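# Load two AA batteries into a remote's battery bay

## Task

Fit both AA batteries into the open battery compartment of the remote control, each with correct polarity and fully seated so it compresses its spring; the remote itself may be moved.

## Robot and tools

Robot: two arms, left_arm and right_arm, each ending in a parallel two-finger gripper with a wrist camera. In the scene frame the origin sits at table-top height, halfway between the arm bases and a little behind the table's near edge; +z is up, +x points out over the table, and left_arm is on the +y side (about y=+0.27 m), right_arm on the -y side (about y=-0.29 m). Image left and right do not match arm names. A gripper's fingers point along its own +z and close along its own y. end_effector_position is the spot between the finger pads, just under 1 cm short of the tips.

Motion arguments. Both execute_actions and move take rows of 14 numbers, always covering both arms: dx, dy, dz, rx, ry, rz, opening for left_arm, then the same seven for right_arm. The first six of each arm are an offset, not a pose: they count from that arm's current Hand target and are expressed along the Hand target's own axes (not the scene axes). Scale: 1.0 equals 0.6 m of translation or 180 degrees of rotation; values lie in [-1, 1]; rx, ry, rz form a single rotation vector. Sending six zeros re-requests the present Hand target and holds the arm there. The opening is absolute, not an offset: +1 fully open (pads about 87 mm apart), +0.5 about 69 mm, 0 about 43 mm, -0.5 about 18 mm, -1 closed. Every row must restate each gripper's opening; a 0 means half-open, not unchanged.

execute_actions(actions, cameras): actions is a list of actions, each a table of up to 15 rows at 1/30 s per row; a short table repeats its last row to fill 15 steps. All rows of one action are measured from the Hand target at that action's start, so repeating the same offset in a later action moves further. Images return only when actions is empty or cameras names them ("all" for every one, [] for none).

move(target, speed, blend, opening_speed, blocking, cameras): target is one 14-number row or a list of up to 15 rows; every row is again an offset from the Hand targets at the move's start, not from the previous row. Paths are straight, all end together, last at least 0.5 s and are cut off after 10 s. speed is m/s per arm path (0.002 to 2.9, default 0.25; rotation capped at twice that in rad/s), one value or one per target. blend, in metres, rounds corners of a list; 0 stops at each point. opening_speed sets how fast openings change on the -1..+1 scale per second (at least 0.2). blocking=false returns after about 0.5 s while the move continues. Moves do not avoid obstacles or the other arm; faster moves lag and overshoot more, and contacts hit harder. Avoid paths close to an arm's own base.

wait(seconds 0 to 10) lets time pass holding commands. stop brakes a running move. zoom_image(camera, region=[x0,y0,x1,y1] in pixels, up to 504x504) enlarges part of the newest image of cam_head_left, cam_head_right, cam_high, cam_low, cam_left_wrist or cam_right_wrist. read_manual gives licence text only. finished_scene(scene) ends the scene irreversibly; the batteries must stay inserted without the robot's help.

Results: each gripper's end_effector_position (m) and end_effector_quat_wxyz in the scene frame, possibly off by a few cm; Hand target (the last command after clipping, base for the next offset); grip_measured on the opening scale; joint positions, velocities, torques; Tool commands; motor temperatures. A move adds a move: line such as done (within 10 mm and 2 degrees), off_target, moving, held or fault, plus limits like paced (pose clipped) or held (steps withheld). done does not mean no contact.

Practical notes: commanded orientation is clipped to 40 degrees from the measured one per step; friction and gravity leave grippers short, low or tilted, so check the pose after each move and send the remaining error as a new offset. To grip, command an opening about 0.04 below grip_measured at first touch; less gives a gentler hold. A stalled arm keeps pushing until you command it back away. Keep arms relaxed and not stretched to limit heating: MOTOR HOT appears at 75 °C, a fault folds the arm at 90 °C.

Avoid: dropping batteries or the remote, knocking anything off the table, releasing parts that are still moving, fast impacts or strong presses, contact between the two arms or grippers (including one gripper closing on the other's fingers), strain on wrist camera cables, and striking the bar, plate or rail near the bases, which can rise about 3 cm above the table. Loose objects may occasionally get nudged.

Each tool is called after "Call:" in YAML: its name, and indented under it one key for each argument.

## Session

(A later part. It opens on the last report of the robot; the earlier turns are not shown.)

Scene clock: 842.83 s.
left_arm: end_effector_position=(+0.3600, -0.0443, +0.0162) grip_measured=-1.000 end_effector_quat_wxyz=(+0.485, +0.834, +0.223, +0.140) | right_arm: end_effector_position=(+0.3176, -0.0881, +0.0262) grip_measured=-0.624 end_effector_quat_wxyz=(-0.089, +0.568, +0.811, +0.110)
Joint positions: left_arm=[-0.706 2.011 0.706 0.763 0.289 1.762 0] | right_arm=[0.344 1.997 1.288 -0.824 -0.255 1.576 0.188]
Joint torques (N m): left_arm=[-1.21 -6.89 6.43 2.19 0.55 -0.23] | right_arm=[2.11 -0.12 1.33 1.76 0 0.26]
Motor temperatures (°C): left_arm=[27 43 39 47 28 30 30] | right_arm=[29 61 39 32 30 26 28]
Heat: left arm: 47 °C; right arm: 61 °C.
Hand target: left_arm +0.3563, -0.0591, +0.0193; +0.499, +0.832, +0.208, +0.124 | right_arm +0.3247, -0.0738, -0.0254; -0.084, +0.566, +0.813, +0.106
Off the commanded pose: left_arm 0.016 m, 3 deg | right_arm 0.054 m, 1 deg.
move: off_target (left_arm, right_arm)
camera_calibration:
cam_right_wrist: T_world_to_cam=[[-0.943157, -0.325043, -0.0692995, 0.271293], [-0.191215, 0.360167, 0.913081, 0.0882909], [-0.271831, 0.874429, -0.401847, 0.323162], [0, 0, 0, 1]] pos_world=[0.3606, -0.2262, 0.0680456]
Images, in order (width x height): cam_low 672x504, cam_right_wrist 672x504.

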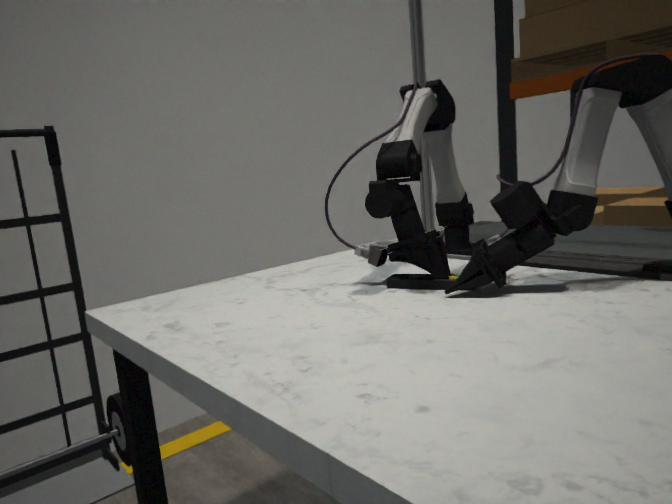

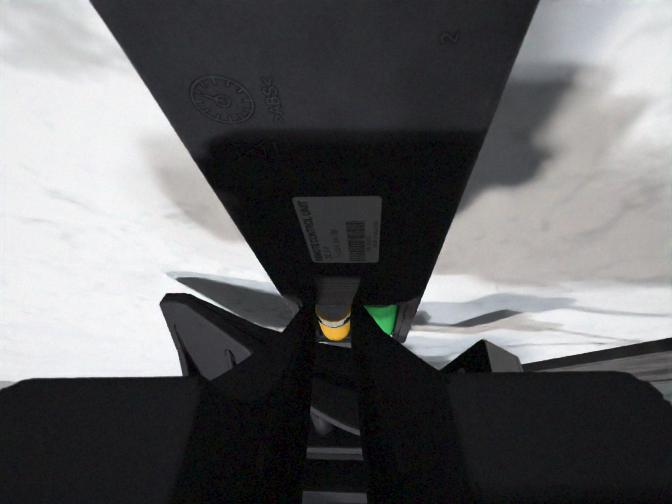

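Call:
move:
  target:
    - [0,0,0,0,0,0,-1,0.005,0,-0.06,0,0,0,-0.95]
    - [0,0,0,0,0,0,-1,0.003,0,-0.068,0,0,0,-0.38]
    - [0,0,0,0,0,0,-1,0.05,0,-0.24,0,0,0,-0.38]
  speed: 0.06
  opening_speed: 0.4

Call:
move:
  target: [0,0,0,0,0,0,-1,-0.03,0,-0.03,0,-0.12,0,-0.38]
  speed: 0.12
  cameras: ["cam_right_wrist","cam_low"]

Call:
zoom_image:
  camera: "cam_right_wrist"
  region: [235, 100, 435, 300]

Call:
zoom_image:
  camera: "cam_low"
  region: [340, 230, 480, 320]

Scene clock: 849.77 s.
left_arm: end_effector_position=(+0.3557, -0.0491, +0.0164) grip_measured=-1.000 end_effector_quat_wxyz=(+0.489, +0.835, +0.216, +0.131) | right_arm: end_effector_position=(+0.3103, -0.0904, +0.1035) grip_measured=-0.380 end_effector_quat_wxyz=(-0.106, +0.570, +0.810, +0.087)
Joint positions: left_arm=[-0.713 2.011 0.706 0.763 0.308 1.762 0] | right_arm=[0.348 1.935 1.525 -1.178 -0.257 1.578 0.31]
Joint torques (N m): left_arm=[-0.58 -6.79 6.53 2.18 0.36 -0.24] | right_arm=[0.95 -12.6 9.77 0.14 -0.02 0.13]
Motor temperatures (°C): left_arm=[27 43 39 46 28 30 30] | right_arm=[29 61 39 32 30 26 28]
Heat: left arm: 46 °C; right arm: 61 °C.
Hand target: left_arm +0.3564, -0.0590, +0.0193; +0.499, +0.832, +0.209, +0.124 | right_arm +0.3168, -0.0854, +0.1212; -0.084, +0.566, +0.813, +0.106
Off the commanded pose: left_arm 0.010 m, 2 deg | right_arm 0.019 m, 3 deg.
move: off_target (right_arm); target 2's new opening was sent with right_arm's hand 0.017 m and 1 deg from that target

Scene clock: 852.00 s.
left_arm: end_effector_position=(+0.3557, -0.0491, +0.0164) grip_measured=-1.000 end_effector_quat_wxyz=(+0.489, +0.835, +0.216, +0.131) | right_arm: end_effector_position=(+0.3160, -0.1104, +0.1202) grip_measured=-0.380 end_effector_quat_wxyz=(+0.051, +0.575, +0.817, -0.019)
Joint positions: left_arm=[-0.713 2.011 0.706 0.763 0.308 1.762 0] | right_arm=[0.471 1.93 1.666 -1.333 0.121 1.697 0.31]
Joint torques (N m): left_arm=[-0.58 -6.78 6.52 2.18 0.36 -0.24] | right_arm=[0.43 -11.33 9.87 0.18 0.21 0.14]
Motor temperatures (°C): left_arm=[27 43 39 46 28 30 30] | right_arm=[29 61 40 32 30 26 28]
Heat: left arm: 46 °C; right arm: 61 °C.
Hand target: left_arm +0.3564, -0.0590, +0.0193; +0.499, +0.832, +0.209, +0.124 | right_arm +0.3233, -0.1065, +0.1339; +0.070, +0.576, +0.815, -0.001
Off the commanded pose: left_arm 0.010 m, 2 deg | right_arm 0.016 m, 3 deg.
move: off_target (right_arm)
camera_calibration:
cam_right_wrist: T_world_to_cam=[[-0.943474, -0.330556, -0.0242777, 0.26315], [-0.251821, 0.667267, 0.700957, 0.0888394], [-0.215506, 0.667448, -0.71279, 0.376708], [0, 0, 0, 1]] pos_world=[0.35183, -0.223727, 0.21263]
Images, in order (width x height): cam_low 672x504, cam_right_wrist 672x504.

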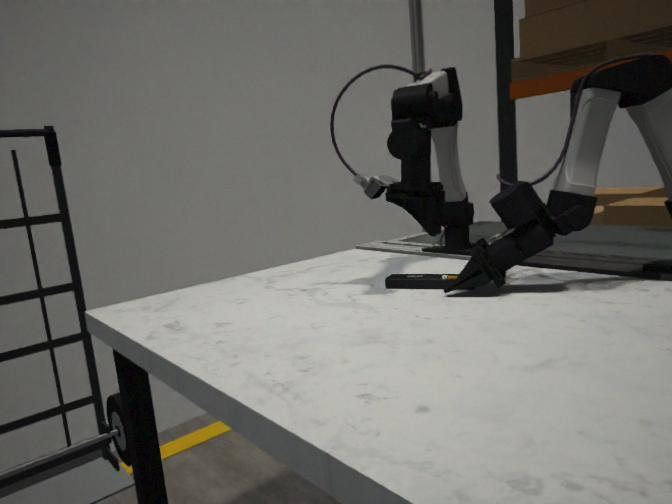

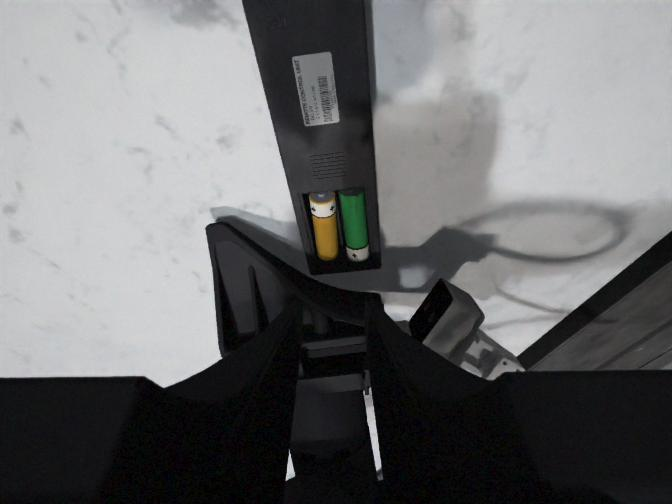

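Scaled by 2.520 from the camera's 672x504 image, which has a finer 960x720 frame.

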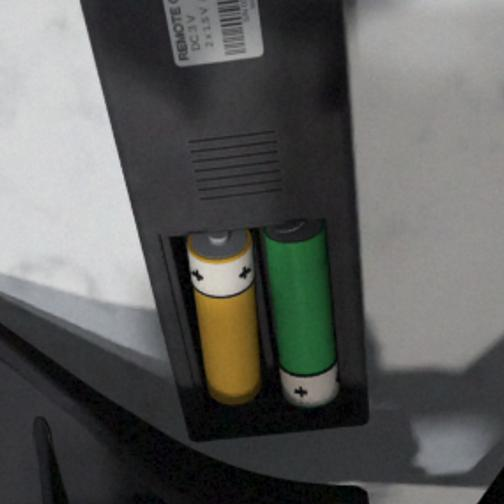

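Scaled by 3.600 from the camera's 672x504 image, which has a finer 960x720 frame.

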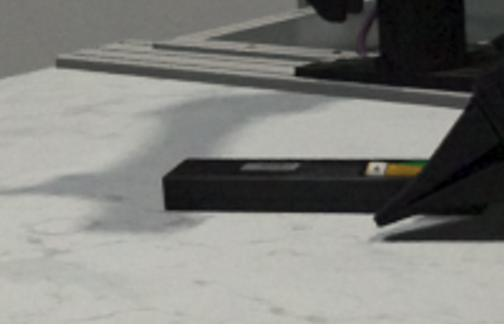

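Call:
move:
  target:
    - [0,0,-0.12,0,0,0,-1,0,0,0,0,0,0,-0.38]
    - [0,0,-0.25,0,0,0,-1,0.06,0,-0.05,0,0,0,-0.38]
  speed: 0.1
  cameras: ["cam_right_wrist","cam_high","cam_low"]

Call:
zoom_image:
  camera: "cam_right_wrist"
  region: [235, 100, 435, 300]

Call:
zoom_image:
  camera: "cam_low"
  region: [370, 250, 470, 310]

Call:
zoom_image:
  camera: "cam_high"
  region: [330, 150, 410, 230]

Scene clock: 856.27 s.
left_arm: end_effector_position=(+0.2982, +0.0558, +0.0915) grip_measured=-1.000 end_effector_quat_wxyz=(+0.499, +0.831, +0.210, +0.130) | right_arm: end_effector_position=(+0.3015, -0.0740, +0.1546) grip_measured=-0.380 end_effector_quat_wxyz=(+0.058, +0.574, +0.817, -0.009)
Joint positions: left_arm=[-0.494 1.327 0.382 0.373 0.51 1.885 0] | right_arm=[0.58 1.946 1.821 -1.463 0.123 1.805 0.31]
Joint torques (N m): left_arm=[0.8 -4.59 5.27 1.89 0.41 -0.14] | right_arm=[0.51 -8.64 9.95 0.15 0.2 0.13]
Motor temperatures (°C): left_arm=[27 43 39 46 28 30 30] | right_arm=[29 61 40 32 30 26 28]
Heat: left arm: 46 °C; right arm: 61 °C.
Hand target: left_arm +0.2941, +0.0576, +0.0900; +0.499, +0.832, +0.208, +0.124 | right_arm +0.3081, -0.0701, +0.1594; +0.069, +0.576, +0.815, -0.002
Off the commanded pose: left_arm 0.005 m, 1 deg | right_arm 0.009 m, 2 deg.
move: done
camera_calibration:
cam_right_wrist: T_world_to_cam=[[-0.942003, -0.332088, -0.0484502, 0.265514], [-0.26905, 0.660991, 0.700502, 0.0416017], [-0.200603, 0.672911, -0.712004, 0.369635], [0, 0, 0, 1]] pos_world=[0.335458, -0.188055, 0.246903]
Images, in order (width x height): cam_high 672x504, cam_low 672x504, cam_right_wrist 672x504.

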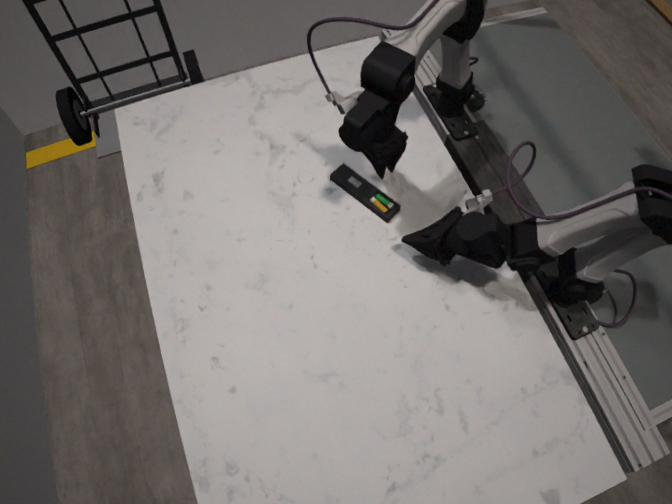

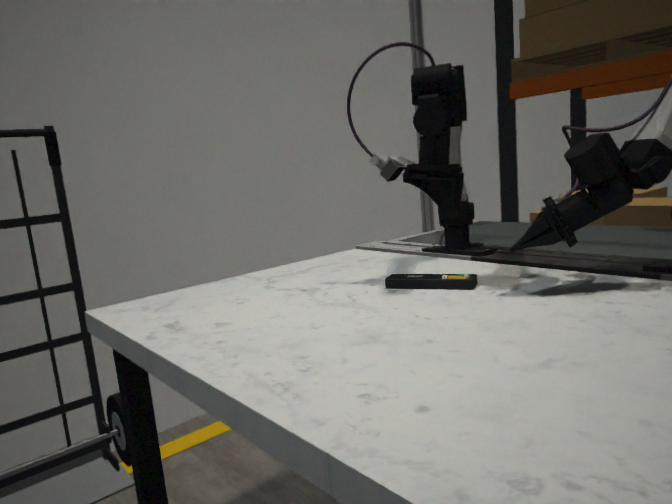

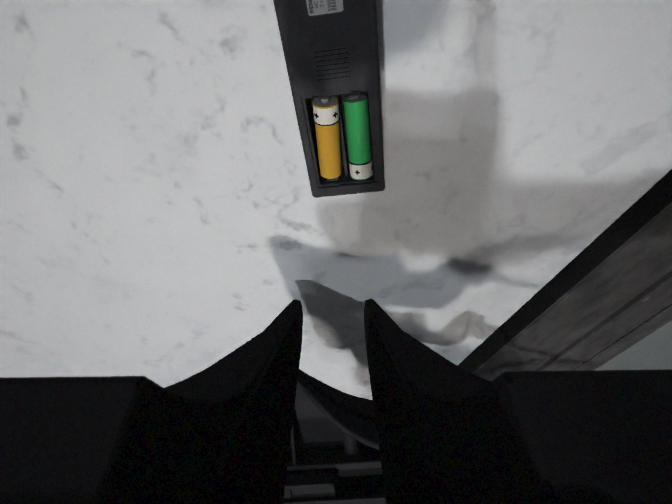

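Scaled by 2.520 from the camera's 672x504 image, which has a finer 960x720 frame.

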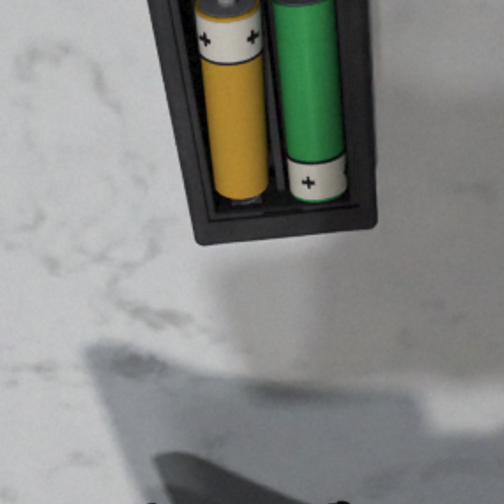

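Scaled by 5.040 from the camera's 672x504 image, which has a finer 960x720 frame.

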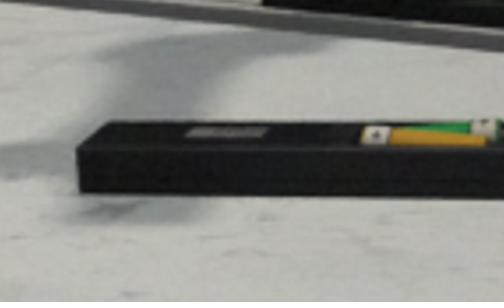

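Scaled by 6.300 from the camera's 672x504 image, which has a finer 960x720 frame.

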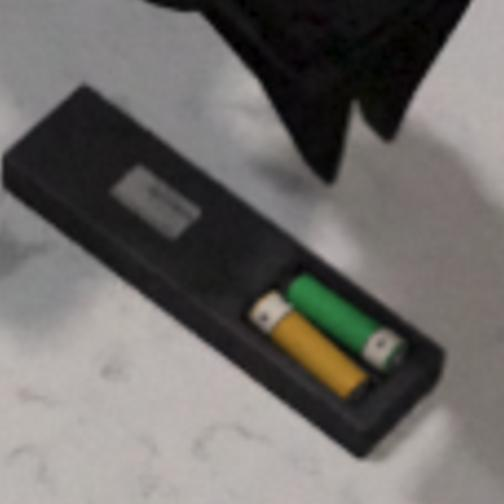

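Call:
zoom_image:
  camera: "cam_right_wrist"
  region: [285, 70, 405, 210]

Call:
zoom_image:
  camera: "cam_low"
  region: [425, 262, 495, 302]

Scaled by 3.600 from the camera's 672x504 image, which has a finer 960x720 frame.

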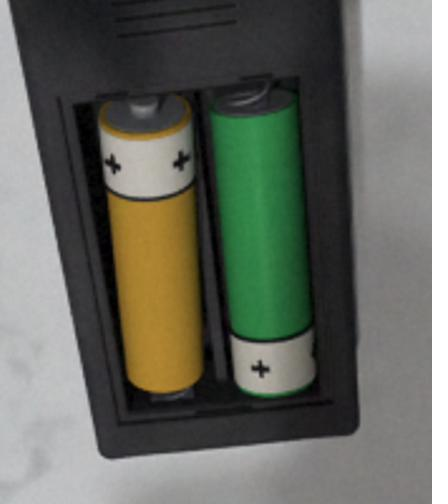

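Scaled by 7.200 from the camera's 672x504 image, which has a finer 960x720 frame.

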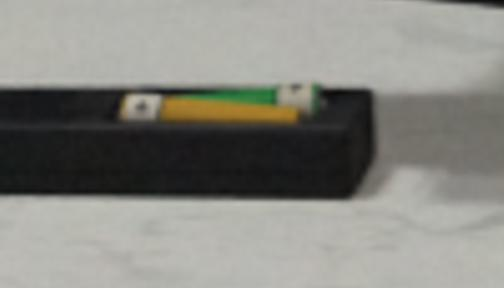

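Call:
move:
  target: [0,0,0,0,0,0,-1,-0.025,0.008,0.155,0,0.0,0,-0.82]
  speed: 0.12
  cameras: ["cam_right_wrist"]

Call:
zoom_image:
  camera: "cam_right_wrist"
  region: [235, 150, 435, 400]

Scene clock: 860.17 s.
left_arm: end_effector_position=(+0.2982, +0.0560, +0.0914) grip_measured=-1.000 end_effector_quat_wxyz=(+0.499, +0.831, +0.210, +0.130) | right_arm: end_effector_position=(+0.3246, -0.0874, +0.0735) grip_measured=-0.820 end_effector_quat_wxyz=(+0.063, +0.576, +0.815, +0.000)
Joint positions: left_arm=[-0.493 1.327 0.382 0.372 0.51 1.885 0] | right_arm=[0.515 1.974 1.537 -1.122 0.124 1.742 0.09]
Joint torques (N m): left_arm=[0.79 -4.6 5.27 1.88 0.39 -0.13] | right_arm=[-0.43 -9.76 5.46 0.36 0.2 -0.02]
Motor temperatures (°C): left_arm=[27 43 39 46 28 30 30] | right_arm=[29 60 40 31 30 26 28]
Heat: left arm: 46 °C; right arm: 60 °C.
Hand target: left_arm +0.2942, +0.0577, +0.0899; +0.499, +0.832, +0.209, +0.124 | right_arm +0.3279, -0.0903, +0.0693; +0.069, +0.576, +0.815, -0.002
Off the commanded pose: left_arm 0.005 m, 1 deg | right_arm 0.006 m, 1 deg.
move: done
camera_calibration:
cam_right_wrist: T_world_to_cam=[[-0.941991, -0.328773, -0.0675436, 0.280542], [-0.279107, 0.655531, 0.701697, 0.116153], [-0.186422, 0.679844, -0.709267, 0.321362], [0, 0, 0, 1]] pos_world=[0.356595, -0.202383, 0.165376]
Images, in order (width x height): cam_right_wrist 672x504.

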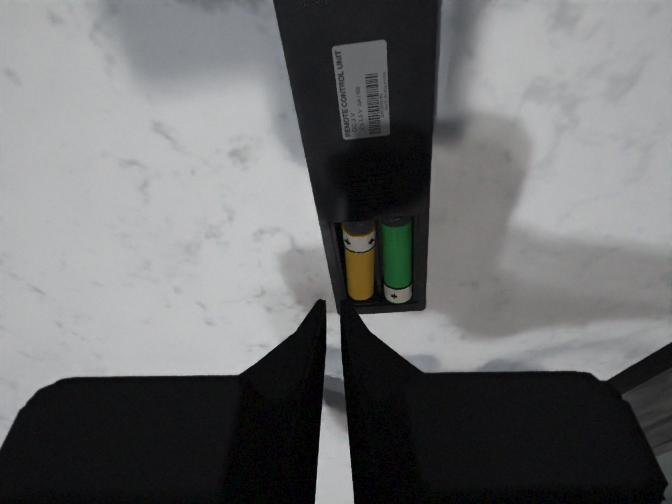

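Scaled by 2.016 from the camera's 672x504 image, which has a finer 960x720 frame.

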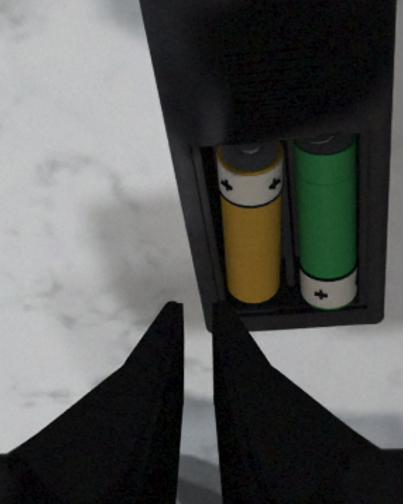

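Call:
move:
  target:
    - [0,0,0,0,0,0,-1,0.004,-0.018,0.04,0,0,0,-0.82]
    - [0,0,0,0,0,0,-1,0.012,-0.018,0.085,0,0,0,-0.82]
  speed: [0.08,0.04]
  cameras: ["cam_right_wrist","cam_low"]

Call:
zoom_image:
  camera: "cam_right_wrist"
  region: [235, 150, 435, 400]

Call:
zoom_image:
  camera: "cam_low"
  region: [425, 262, 495, 302]

Scene clock: 865.00 s.
left_arm: end_effector_position=(+0.2982, +0.0560, +0.0914) grip_measured=-1.000 end_effector_quat_wxyz=(+0.499, +0.831, +0.210, +0.130) | right_arm: end_effector_position=(+0.3164, -0.0916, +0.0355) grip_measured=-0.820 end_effector_quat_wxyz=(+0.063, +0.575, +0.816, -0.001)
Joint positions: left_arm=[-0.493 1.327 0.382 0.372 0.51 1.885 0] | right_arm=[0.515 1.974 1.382 -0.968 0.125 1.74 0.09]
Joint torques (N m): left_arm=[0.79 -4.6 5.27 1.88 0.39 -0.13] | right_arm=[-0.18 -6.89 3.49 0.87 0.16 0.06]
Motor temperatures (°C): left_arm=[27 42 39 46 28 30 30] | right_arm=[29 60 40 31 30 26 28]
Heat: left arm: 46 °C; right arm: 60 °C.
Hand target: left_arm +0.2942, +0.0577, +0.0899; +0.499, +0.832, +0.209, +0.124 | right_arm +0.3212, -0.0914, +0.0172; +0.070, +0.576, +0.815, -0.002
Off the commanded pose: left_arm 0.005 m, 1 deg | right_arm 0.019 m, 1 deg.
move: off_target (right_arm)
camera_calibration:
cam_right_wrist: T_world_to_cam=[[-0.941173, -0.331212, -0.0670223, 0.268376], [-0.280558, 0.65532, 0.701316, 0.143675], [-0.188363, 0.678863, -0.709693, 0.296258], [0, 0, 0, 1]] pos_world=[0.348702, -0.206382, 0.127478]
Images, in order (width x height): cam_low 672x504, cam_right_wrist 672x504.

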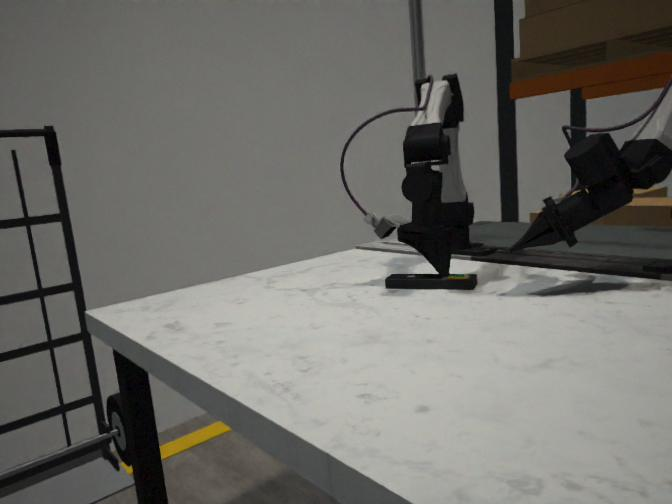

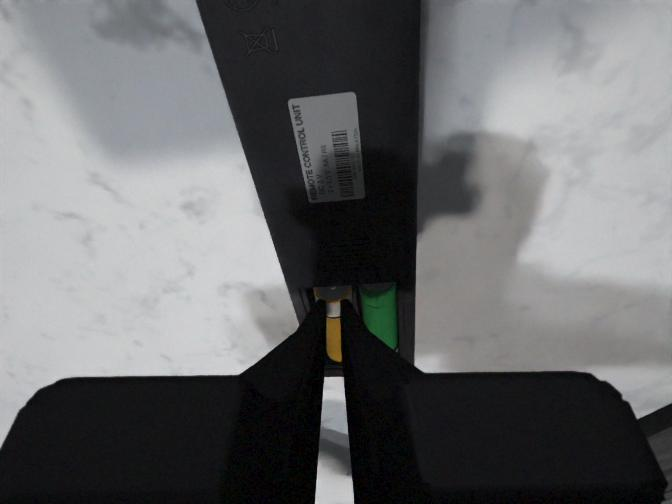

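Scaled by 2.016 from the camera's 672x504 image, which has a finer 960x720 frame.

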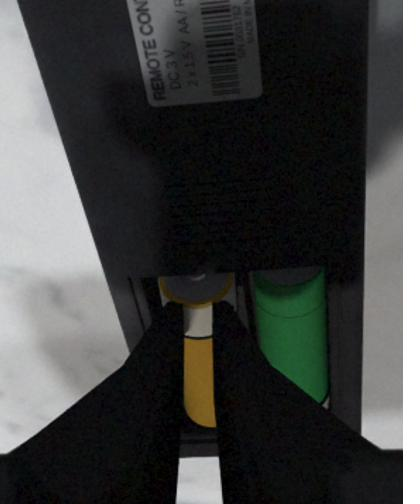

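Scaled by 7.200 from the camera's 672x504 image, which has a finer 960x720 frame.

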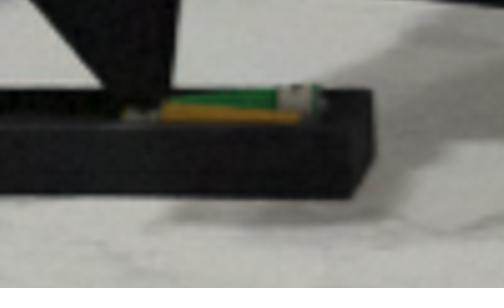

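Call:
move:
  target:
    - [0,0,0,0,0,0,-1,0.02,0,0.05,0,0,0,-0.82]
    - [0,0,0,0,0,0,-1,0.035,0,0.06,0,0,0,-0.82]
  speed: 0.04

Call:
move:
  target:
    - [0,0,0,0,0,0,-1,-0.02,0,-0.09,0,0,0,-0.82]
    - [0,0,0,0,0,0,-1,0.1,0,-0.2,0,0,0,-0.82]
  speed: 0.1
  cameras: ["cam_right_wrist","cam_low"]

Call:
zoom_image:
  camera: "cam_right_wrist"
  region: [235, 50, 435, 300]

Call:
zoom_image:
  camera: "cam_low"
  region: [425, 262, 495, 302]

Scene clock: 868.50 s.
left_arm: end_effector_position=(+0.2982, +0.0560, +0.0914) grip_measured=-1.000 end_effector_quat_wxyz=(+0.499, +0.831, +0.210, +0.130) | right_arm: end_effector_position=(+0.3171, -0.0896, +0.0304) grip_measured=-0.819 end_effector_quat_wxyz=(+0.075, +0.576, +0.814, +0.009)
Joint positions: left_arm=[-0.493 1.327 0.382 0.372 0.51 1.885 0] | right_arm=[0.526 1.961 1.341 -0.914 0.139 1.754 0.091]
Joint torques (N m): left_arm=[0.79 -4.6 5.27 1.88 0.39 -0.13] | right_arm=[2.24 0.13 1.22 1.46 0.09 0.37]
Motor temperatures (°C): left_arm=[27 42 39 46 28 30 30] | right_arm=[29 60 40 32 30 26 28]
Heat: left arm: 46 °C; right arm: 60 °C.
Hand target: left_arm +0.2942, +0.0577, +0.0899; +0.499, +0.832, +0.209, +0.124 | right_arm +0.3182, -0.0748, -0.0210; +0.070, +0.576, +0.815, -0.002
Off the commanded pose: left_arm 0.005 m, 1 deg | right_arm 0.053 m, 1 deg.
move: off_target (right_arm)

Scene clock: 871.00 s.
left_arm: end_effector_position=(+0.2982, +0.0560, +0.0914) grip_measured=-1.000 end_effector_quat_wxyz=(+0.499, +0.831, +0.210, +0.130) | right_arm: end_effector_position=(+0.2800, -0.0162, +0.0857) grip_measured=-0.820 end_effector_quat_wxyz=(+0.069, +0.572, +0.817, -0.013)
Joint positions: left_arm=[-0.493 1.327 0.382 0.372 0.51 1.885 0] | right_arm=[0.748 2.021 1.653 -1.243 0.141 1.97 0.09]
Joint torques (N m): left_arm=[0.79 -4.59 5.27 1.88 0.39 -0.13] | right_arm=[0.18 -9.66 9.78 0.11 0.09 0.18]
Motor temperatures (°C): left_arm=[27 42 39 47 28 30 30] | right_arm=[29 60 40 31 30 26 28]
Heat: left arm: 47 °C; right arm: 60 °C.
Hand target: left_arm +0.2942, +0.0577, +0.0899; +0.499, +0.832, +0.209, +0.124 | right_arm +0.2852, -0.0086, +0.0910; +0.069, +0.576, +0.815, -0.002
Off the commanded pose: left_arm 0.005 m, 1 deg | right_arm 0.011 m, 1 deg.
move: off_target (right_arm)
camera_calibration:
cam_right_wrist: T_world_to_cam=[[-0.940274, -0.336173, -0.0536049, 0.260982], [-0.279833, 0.673615, 0.684059, 0.0504055], [-0.193853, 0.658203, -0.727454, 0.276622], [0, 0, 0, 1]] pos_world=[0.313124, -0.128292, 0.180739]
Images, in order (width x height): cam_low 672x504, cam_right_wrist 672x504.

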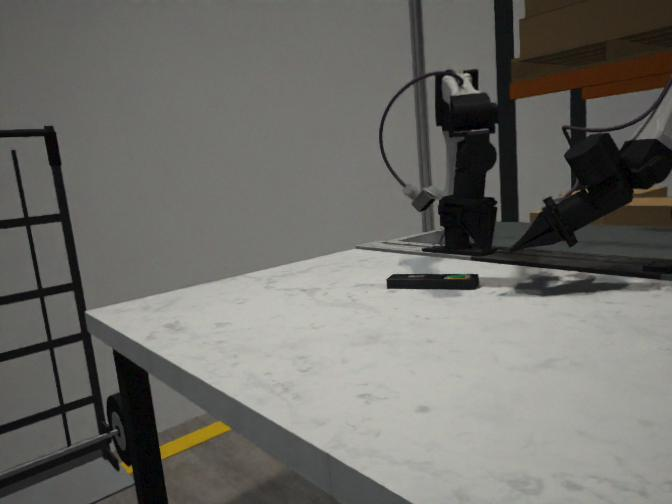

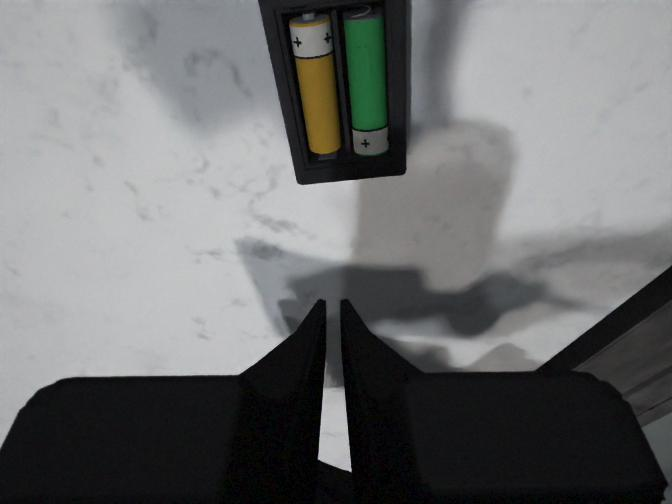

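Scaled by 2.016 from the camera's 672x504 image, which has a finer 960x720 frame.

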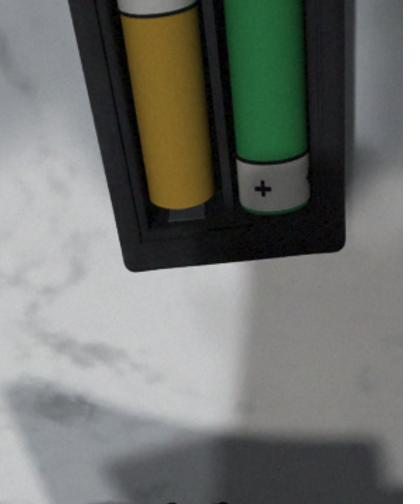

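Scaled by 7.200 from the camera's 672x504 image, which has a finer 960x720 frame.

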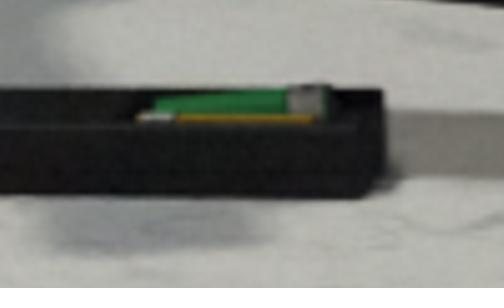

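Call:
move:
  target: [0,0,0,0,0,0,-1,-0.08,-0.025,0.055,0,0,0,-0.82]
  speed: 0.1
  cameras: ["cam_right_wrist"]

Call:
zoom_image:
  camera: "cam_right_wrist"
  region: [235, 150, 435, 400]

Scene clock: 873.47 s.
left_arm: end_effector_position=(+0.2982, +0.0560, +0.0914) grip_measured=-1.000 end_effector_quat_wxyz=(+0.499, +0.831, +0.210, +0.130) | right_arm: end_effector_position=(+0.2876, -0.0625, +0.0533) grip_measured=-0.820 end_effector_quat_wxyz=(+0.064, +0.575, +0.815, -0.021)
Joint positions: left_arm=[-0.493 1.327 0.382 0.372 0.51 1.885 0] | right_arm=[0.636 1.963 1.443 -1.094 0.141 1.866 0.09]
Joint torques (N m): left_arm=[0.79 -4.6 5.27 1.88 0.39 -0.13] | right_arm=[-0.4 -13.15 5.27 0.26 0.1 0.06]
Motor temperatures (°C): left_arm=[27 42 39 47 28 30 30] | right_arm=[29 60 40 31 30 26 28]
Heat: left arm: 47 °C; right arm: 60 °C.
Hand target: left_arm +0.2942, +0.0577, +0.0899; +0.499, +0.832, +0.209, +0.124 | right_arm +0.2905, -0.0613, +0.0627; +0.069, +0.576, +0.815, -0.002
Off the commanded pose: left_arm 0.005 m, 1 deg | right_arm 0.010 m, 2 deg.
move: done
camera_calibration:
cam_right_wrist: T_world_to_cam=[[-0.943721, -0.328881, -0.0350438, 0.251336], [-0.26278, 0.681238, 0.683273, 0.101474], [-0.200842, 0.654027, -0.729322, 0.286828], [0, 0, 0, 1]] pos_world=[0.321464, -0.174062, 0.148663]
Images, in order (width x height): cam_right_wrist 672x504.

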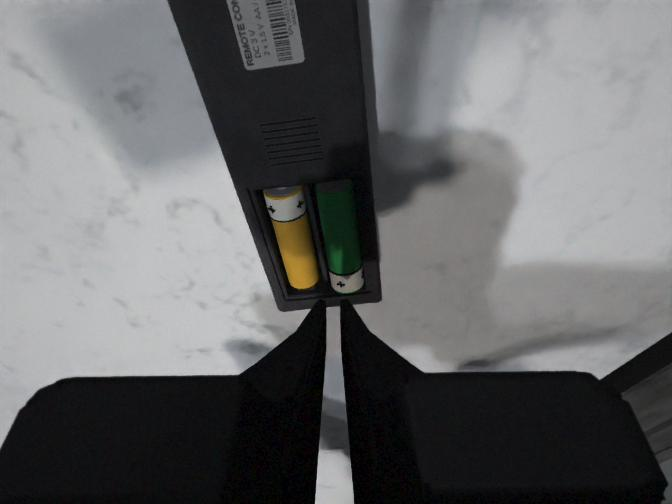

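Scaled by 2.016 from the camera's 672x504 image, which has a finer 960x720 frame.

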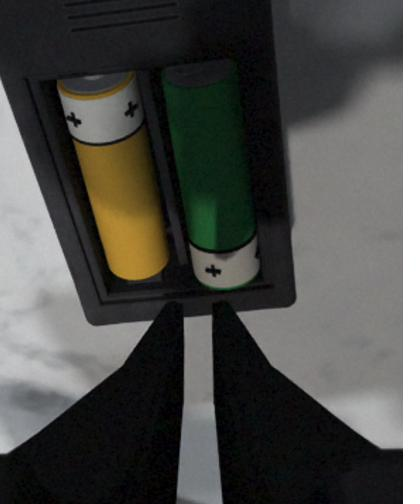

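Call:
move:
  target:
    - [0,0,0,0,0,0,-1,-0.003,-0.012,0.03,0,0,0,-0.82]
    - [0,0,0,0,0,0,-1,0.0,-0.012,0.085,0,0,0,-0.82]
    - [0,0,0,0,0,0,-1,-0.02,-0.012,0.14,0,0,0,-0.82]
  speed: [0.08,0.04,0.04]
  cameras: ["cam_right_wrist"]

Call:
move:
  target:
    - [0,0,0,0,0,0,-1,0.0,0,-0.12,0,0,0,-0.82]
    - [0,0,0,0,0,0,-1,0.12,0,-0.25,0,0,0,-0.82]
  speed: 0.1
  cameras: ["cam_right_wrist","cam_low"]

Call:
zoom_image:
  camera: "cam_right_wrist"
  region: [235, 20, 435, 270]

Call:
zoom_image:
  camera: "cam_low"
  region: [425, 262, 495, 302]

Scene clock: 879.00 s.
left_arm: end_effector_position=(+0.2982, +0.0560, +0.0914) grip_measured=-1.000 end_effector_quat_wxyz=(+0.499, +0.831, +0.210, +0.130) | right_arm: end_effector_position=(+0.2871, -0.0694, +0.0287) grip_measured=-0.819 end_effector_quat_wxyz=(+0.042, +0.568, +0.821, +0.030)
Joint positions: left_arm=[-0.493 1.327 0.382 0.372 0.51 1.885 0] | right_arm=[0.58 1.906 1.249 -0.869 0.063 1.789 0.09]
Joint torques (N m): left_arm=[0.79 -4.6 5.27 1.88 0.39 -0.13] | right_arm=[-0.75 -0.77 0.88 1.29 0.72 0.15]
Motor temperatures (°C): left_arm=[27 41 39 47 28 30 30] | right_arm=[29 60 40 31 30 26 28]
Heat: left arm: 47 °C; right arm: 60 °C.
Hand target: left_arm +0.2942, +0.0577, +0.0899; +0.499, +0.832, +0.209, +0.124 | right_arm +0.2971, -0.0820, -0.0197; +0.070, +0.576, +0.815, -0.002
Off the commanded pose: left_arm 0.005 m, 1 deg | right_arm 0.051 m, 5 deg.
move: off_target (right_arm)
camera_calibration:
cam_right_wrist: T_world_to_cam=[[-0.934231, -0.344406, -0.0927234, 0.24544], [-0.294022, 0.596494, 0.746824, 0.124195], [-0.201902, 0.724969, -0.658526, 0.27653], [0, 0, 0, 1]] pos_world=[0.321645, -0.190026, 0.112108]
Images, in order (width x height): cam_right_wrist 672x504.

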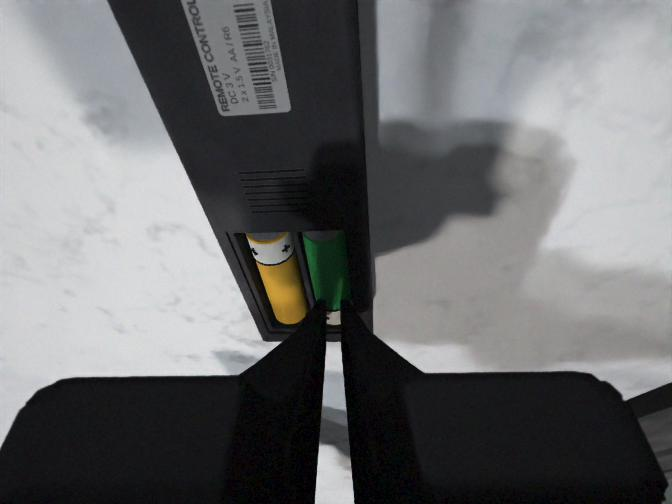

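Scene clock: 882.07 s.
left_arm: end_effector_position=(+0.2982, +0.0560, +0.0914) grip_measured=-1.000 end_effector_quat_wxyz=(+0.499, +0.831, +0.210, +0.130) | right_arm: end_effector_position=(+0.2503, -0.0075, +0.1156) grip_measured=-0.820 end_effector_quat_wxyz=(+0.061, +0.573, +0.817, -0.011)
Joint positions: left_arm=[-0.493 1.327 0.382 0.372 0.51 1.885 0] | right_arm=[0.812 1.959 1.684 -1.344 0.122 2.036 0.09]
Joint torques (N m): left_arm=[0.79 -4.59 5.27 1.88 0.39 -0.13] | right_arm=[0.1 -8.98 9.83 0.08 0.2 0.14]
Motor temperatures (°C): left_arm=[27 41 39 47 28 30 30] | right_arm=[29 60 40 31 30 26 28]
Heat: left arm: 47 °C; right arm: 60 °C.
Hand target: left_arm +0.2942, +0.0577, +0.0899; +0.499, +0.832, +0.209, +0.124 | right_arm +0.2569, -0.0021, +0.1206; +0.070, +0.576, +0.815, -0.002
Off the commanded pose: left_arm 0.005 m, 1 deg | right_arm 0.010 m, 2 deg.
move: done
camera_calibration:
cam_right_wrist: T_world_to_cam=[[-0.941045, -0.334942, -0.0474268, 0.23706], [-0.271974, 0.665742, 0.694851, 0.0126151], [-0.20116, 0.666784, -0.717588, 0.287549], [0, 0, 0, 1]] pos_world=[0.284358, -0.120731, 0.208819]
Images, in order (width x height): cam_low 672x504, cam_right_wrist 672x504.

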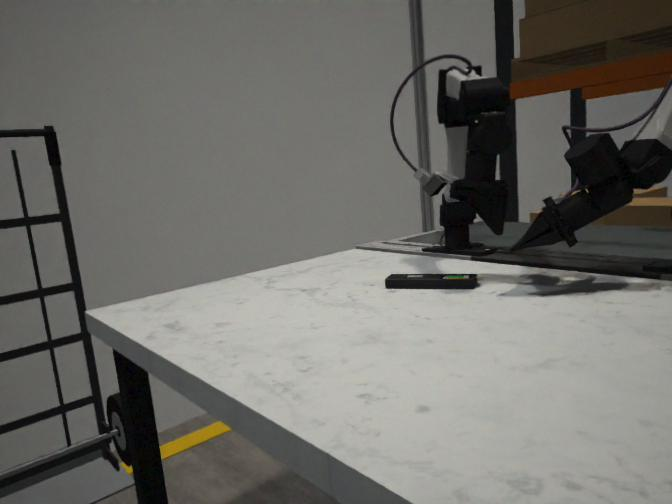

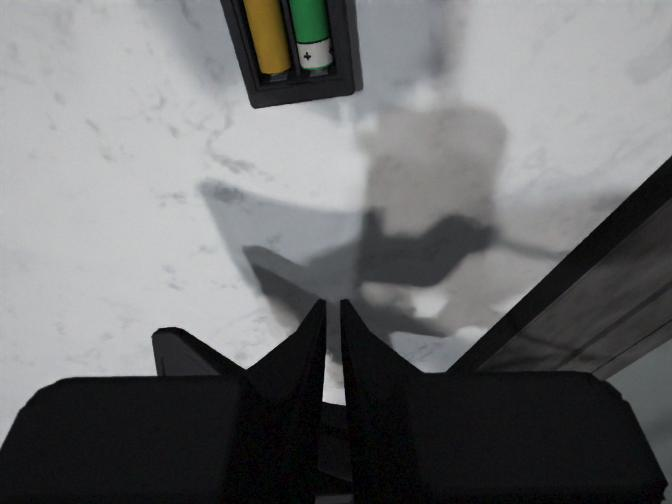

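Scaled by 2.016 from the camera's 672x504 image, which has a finer 960x720 frame.

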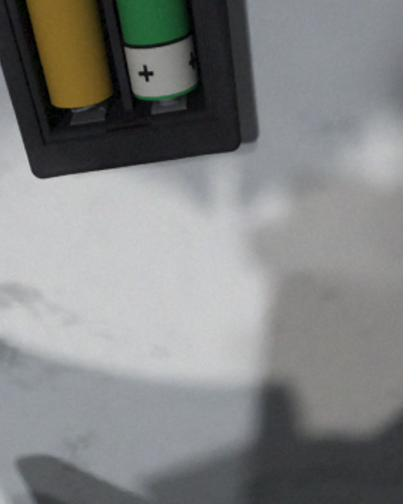

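Scaled by 7.200 from the camera's 672x504 image, which has a finer 960x720 frame.

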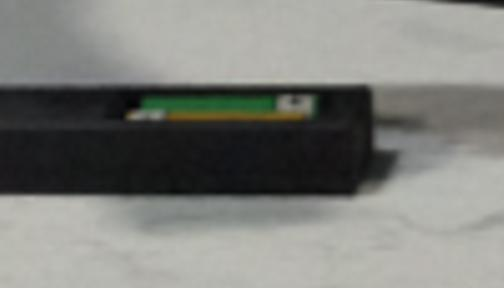

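Both are now level, below the rim.

Call:
finished_scene:
  scene: 2

The scene is finished: the task was done.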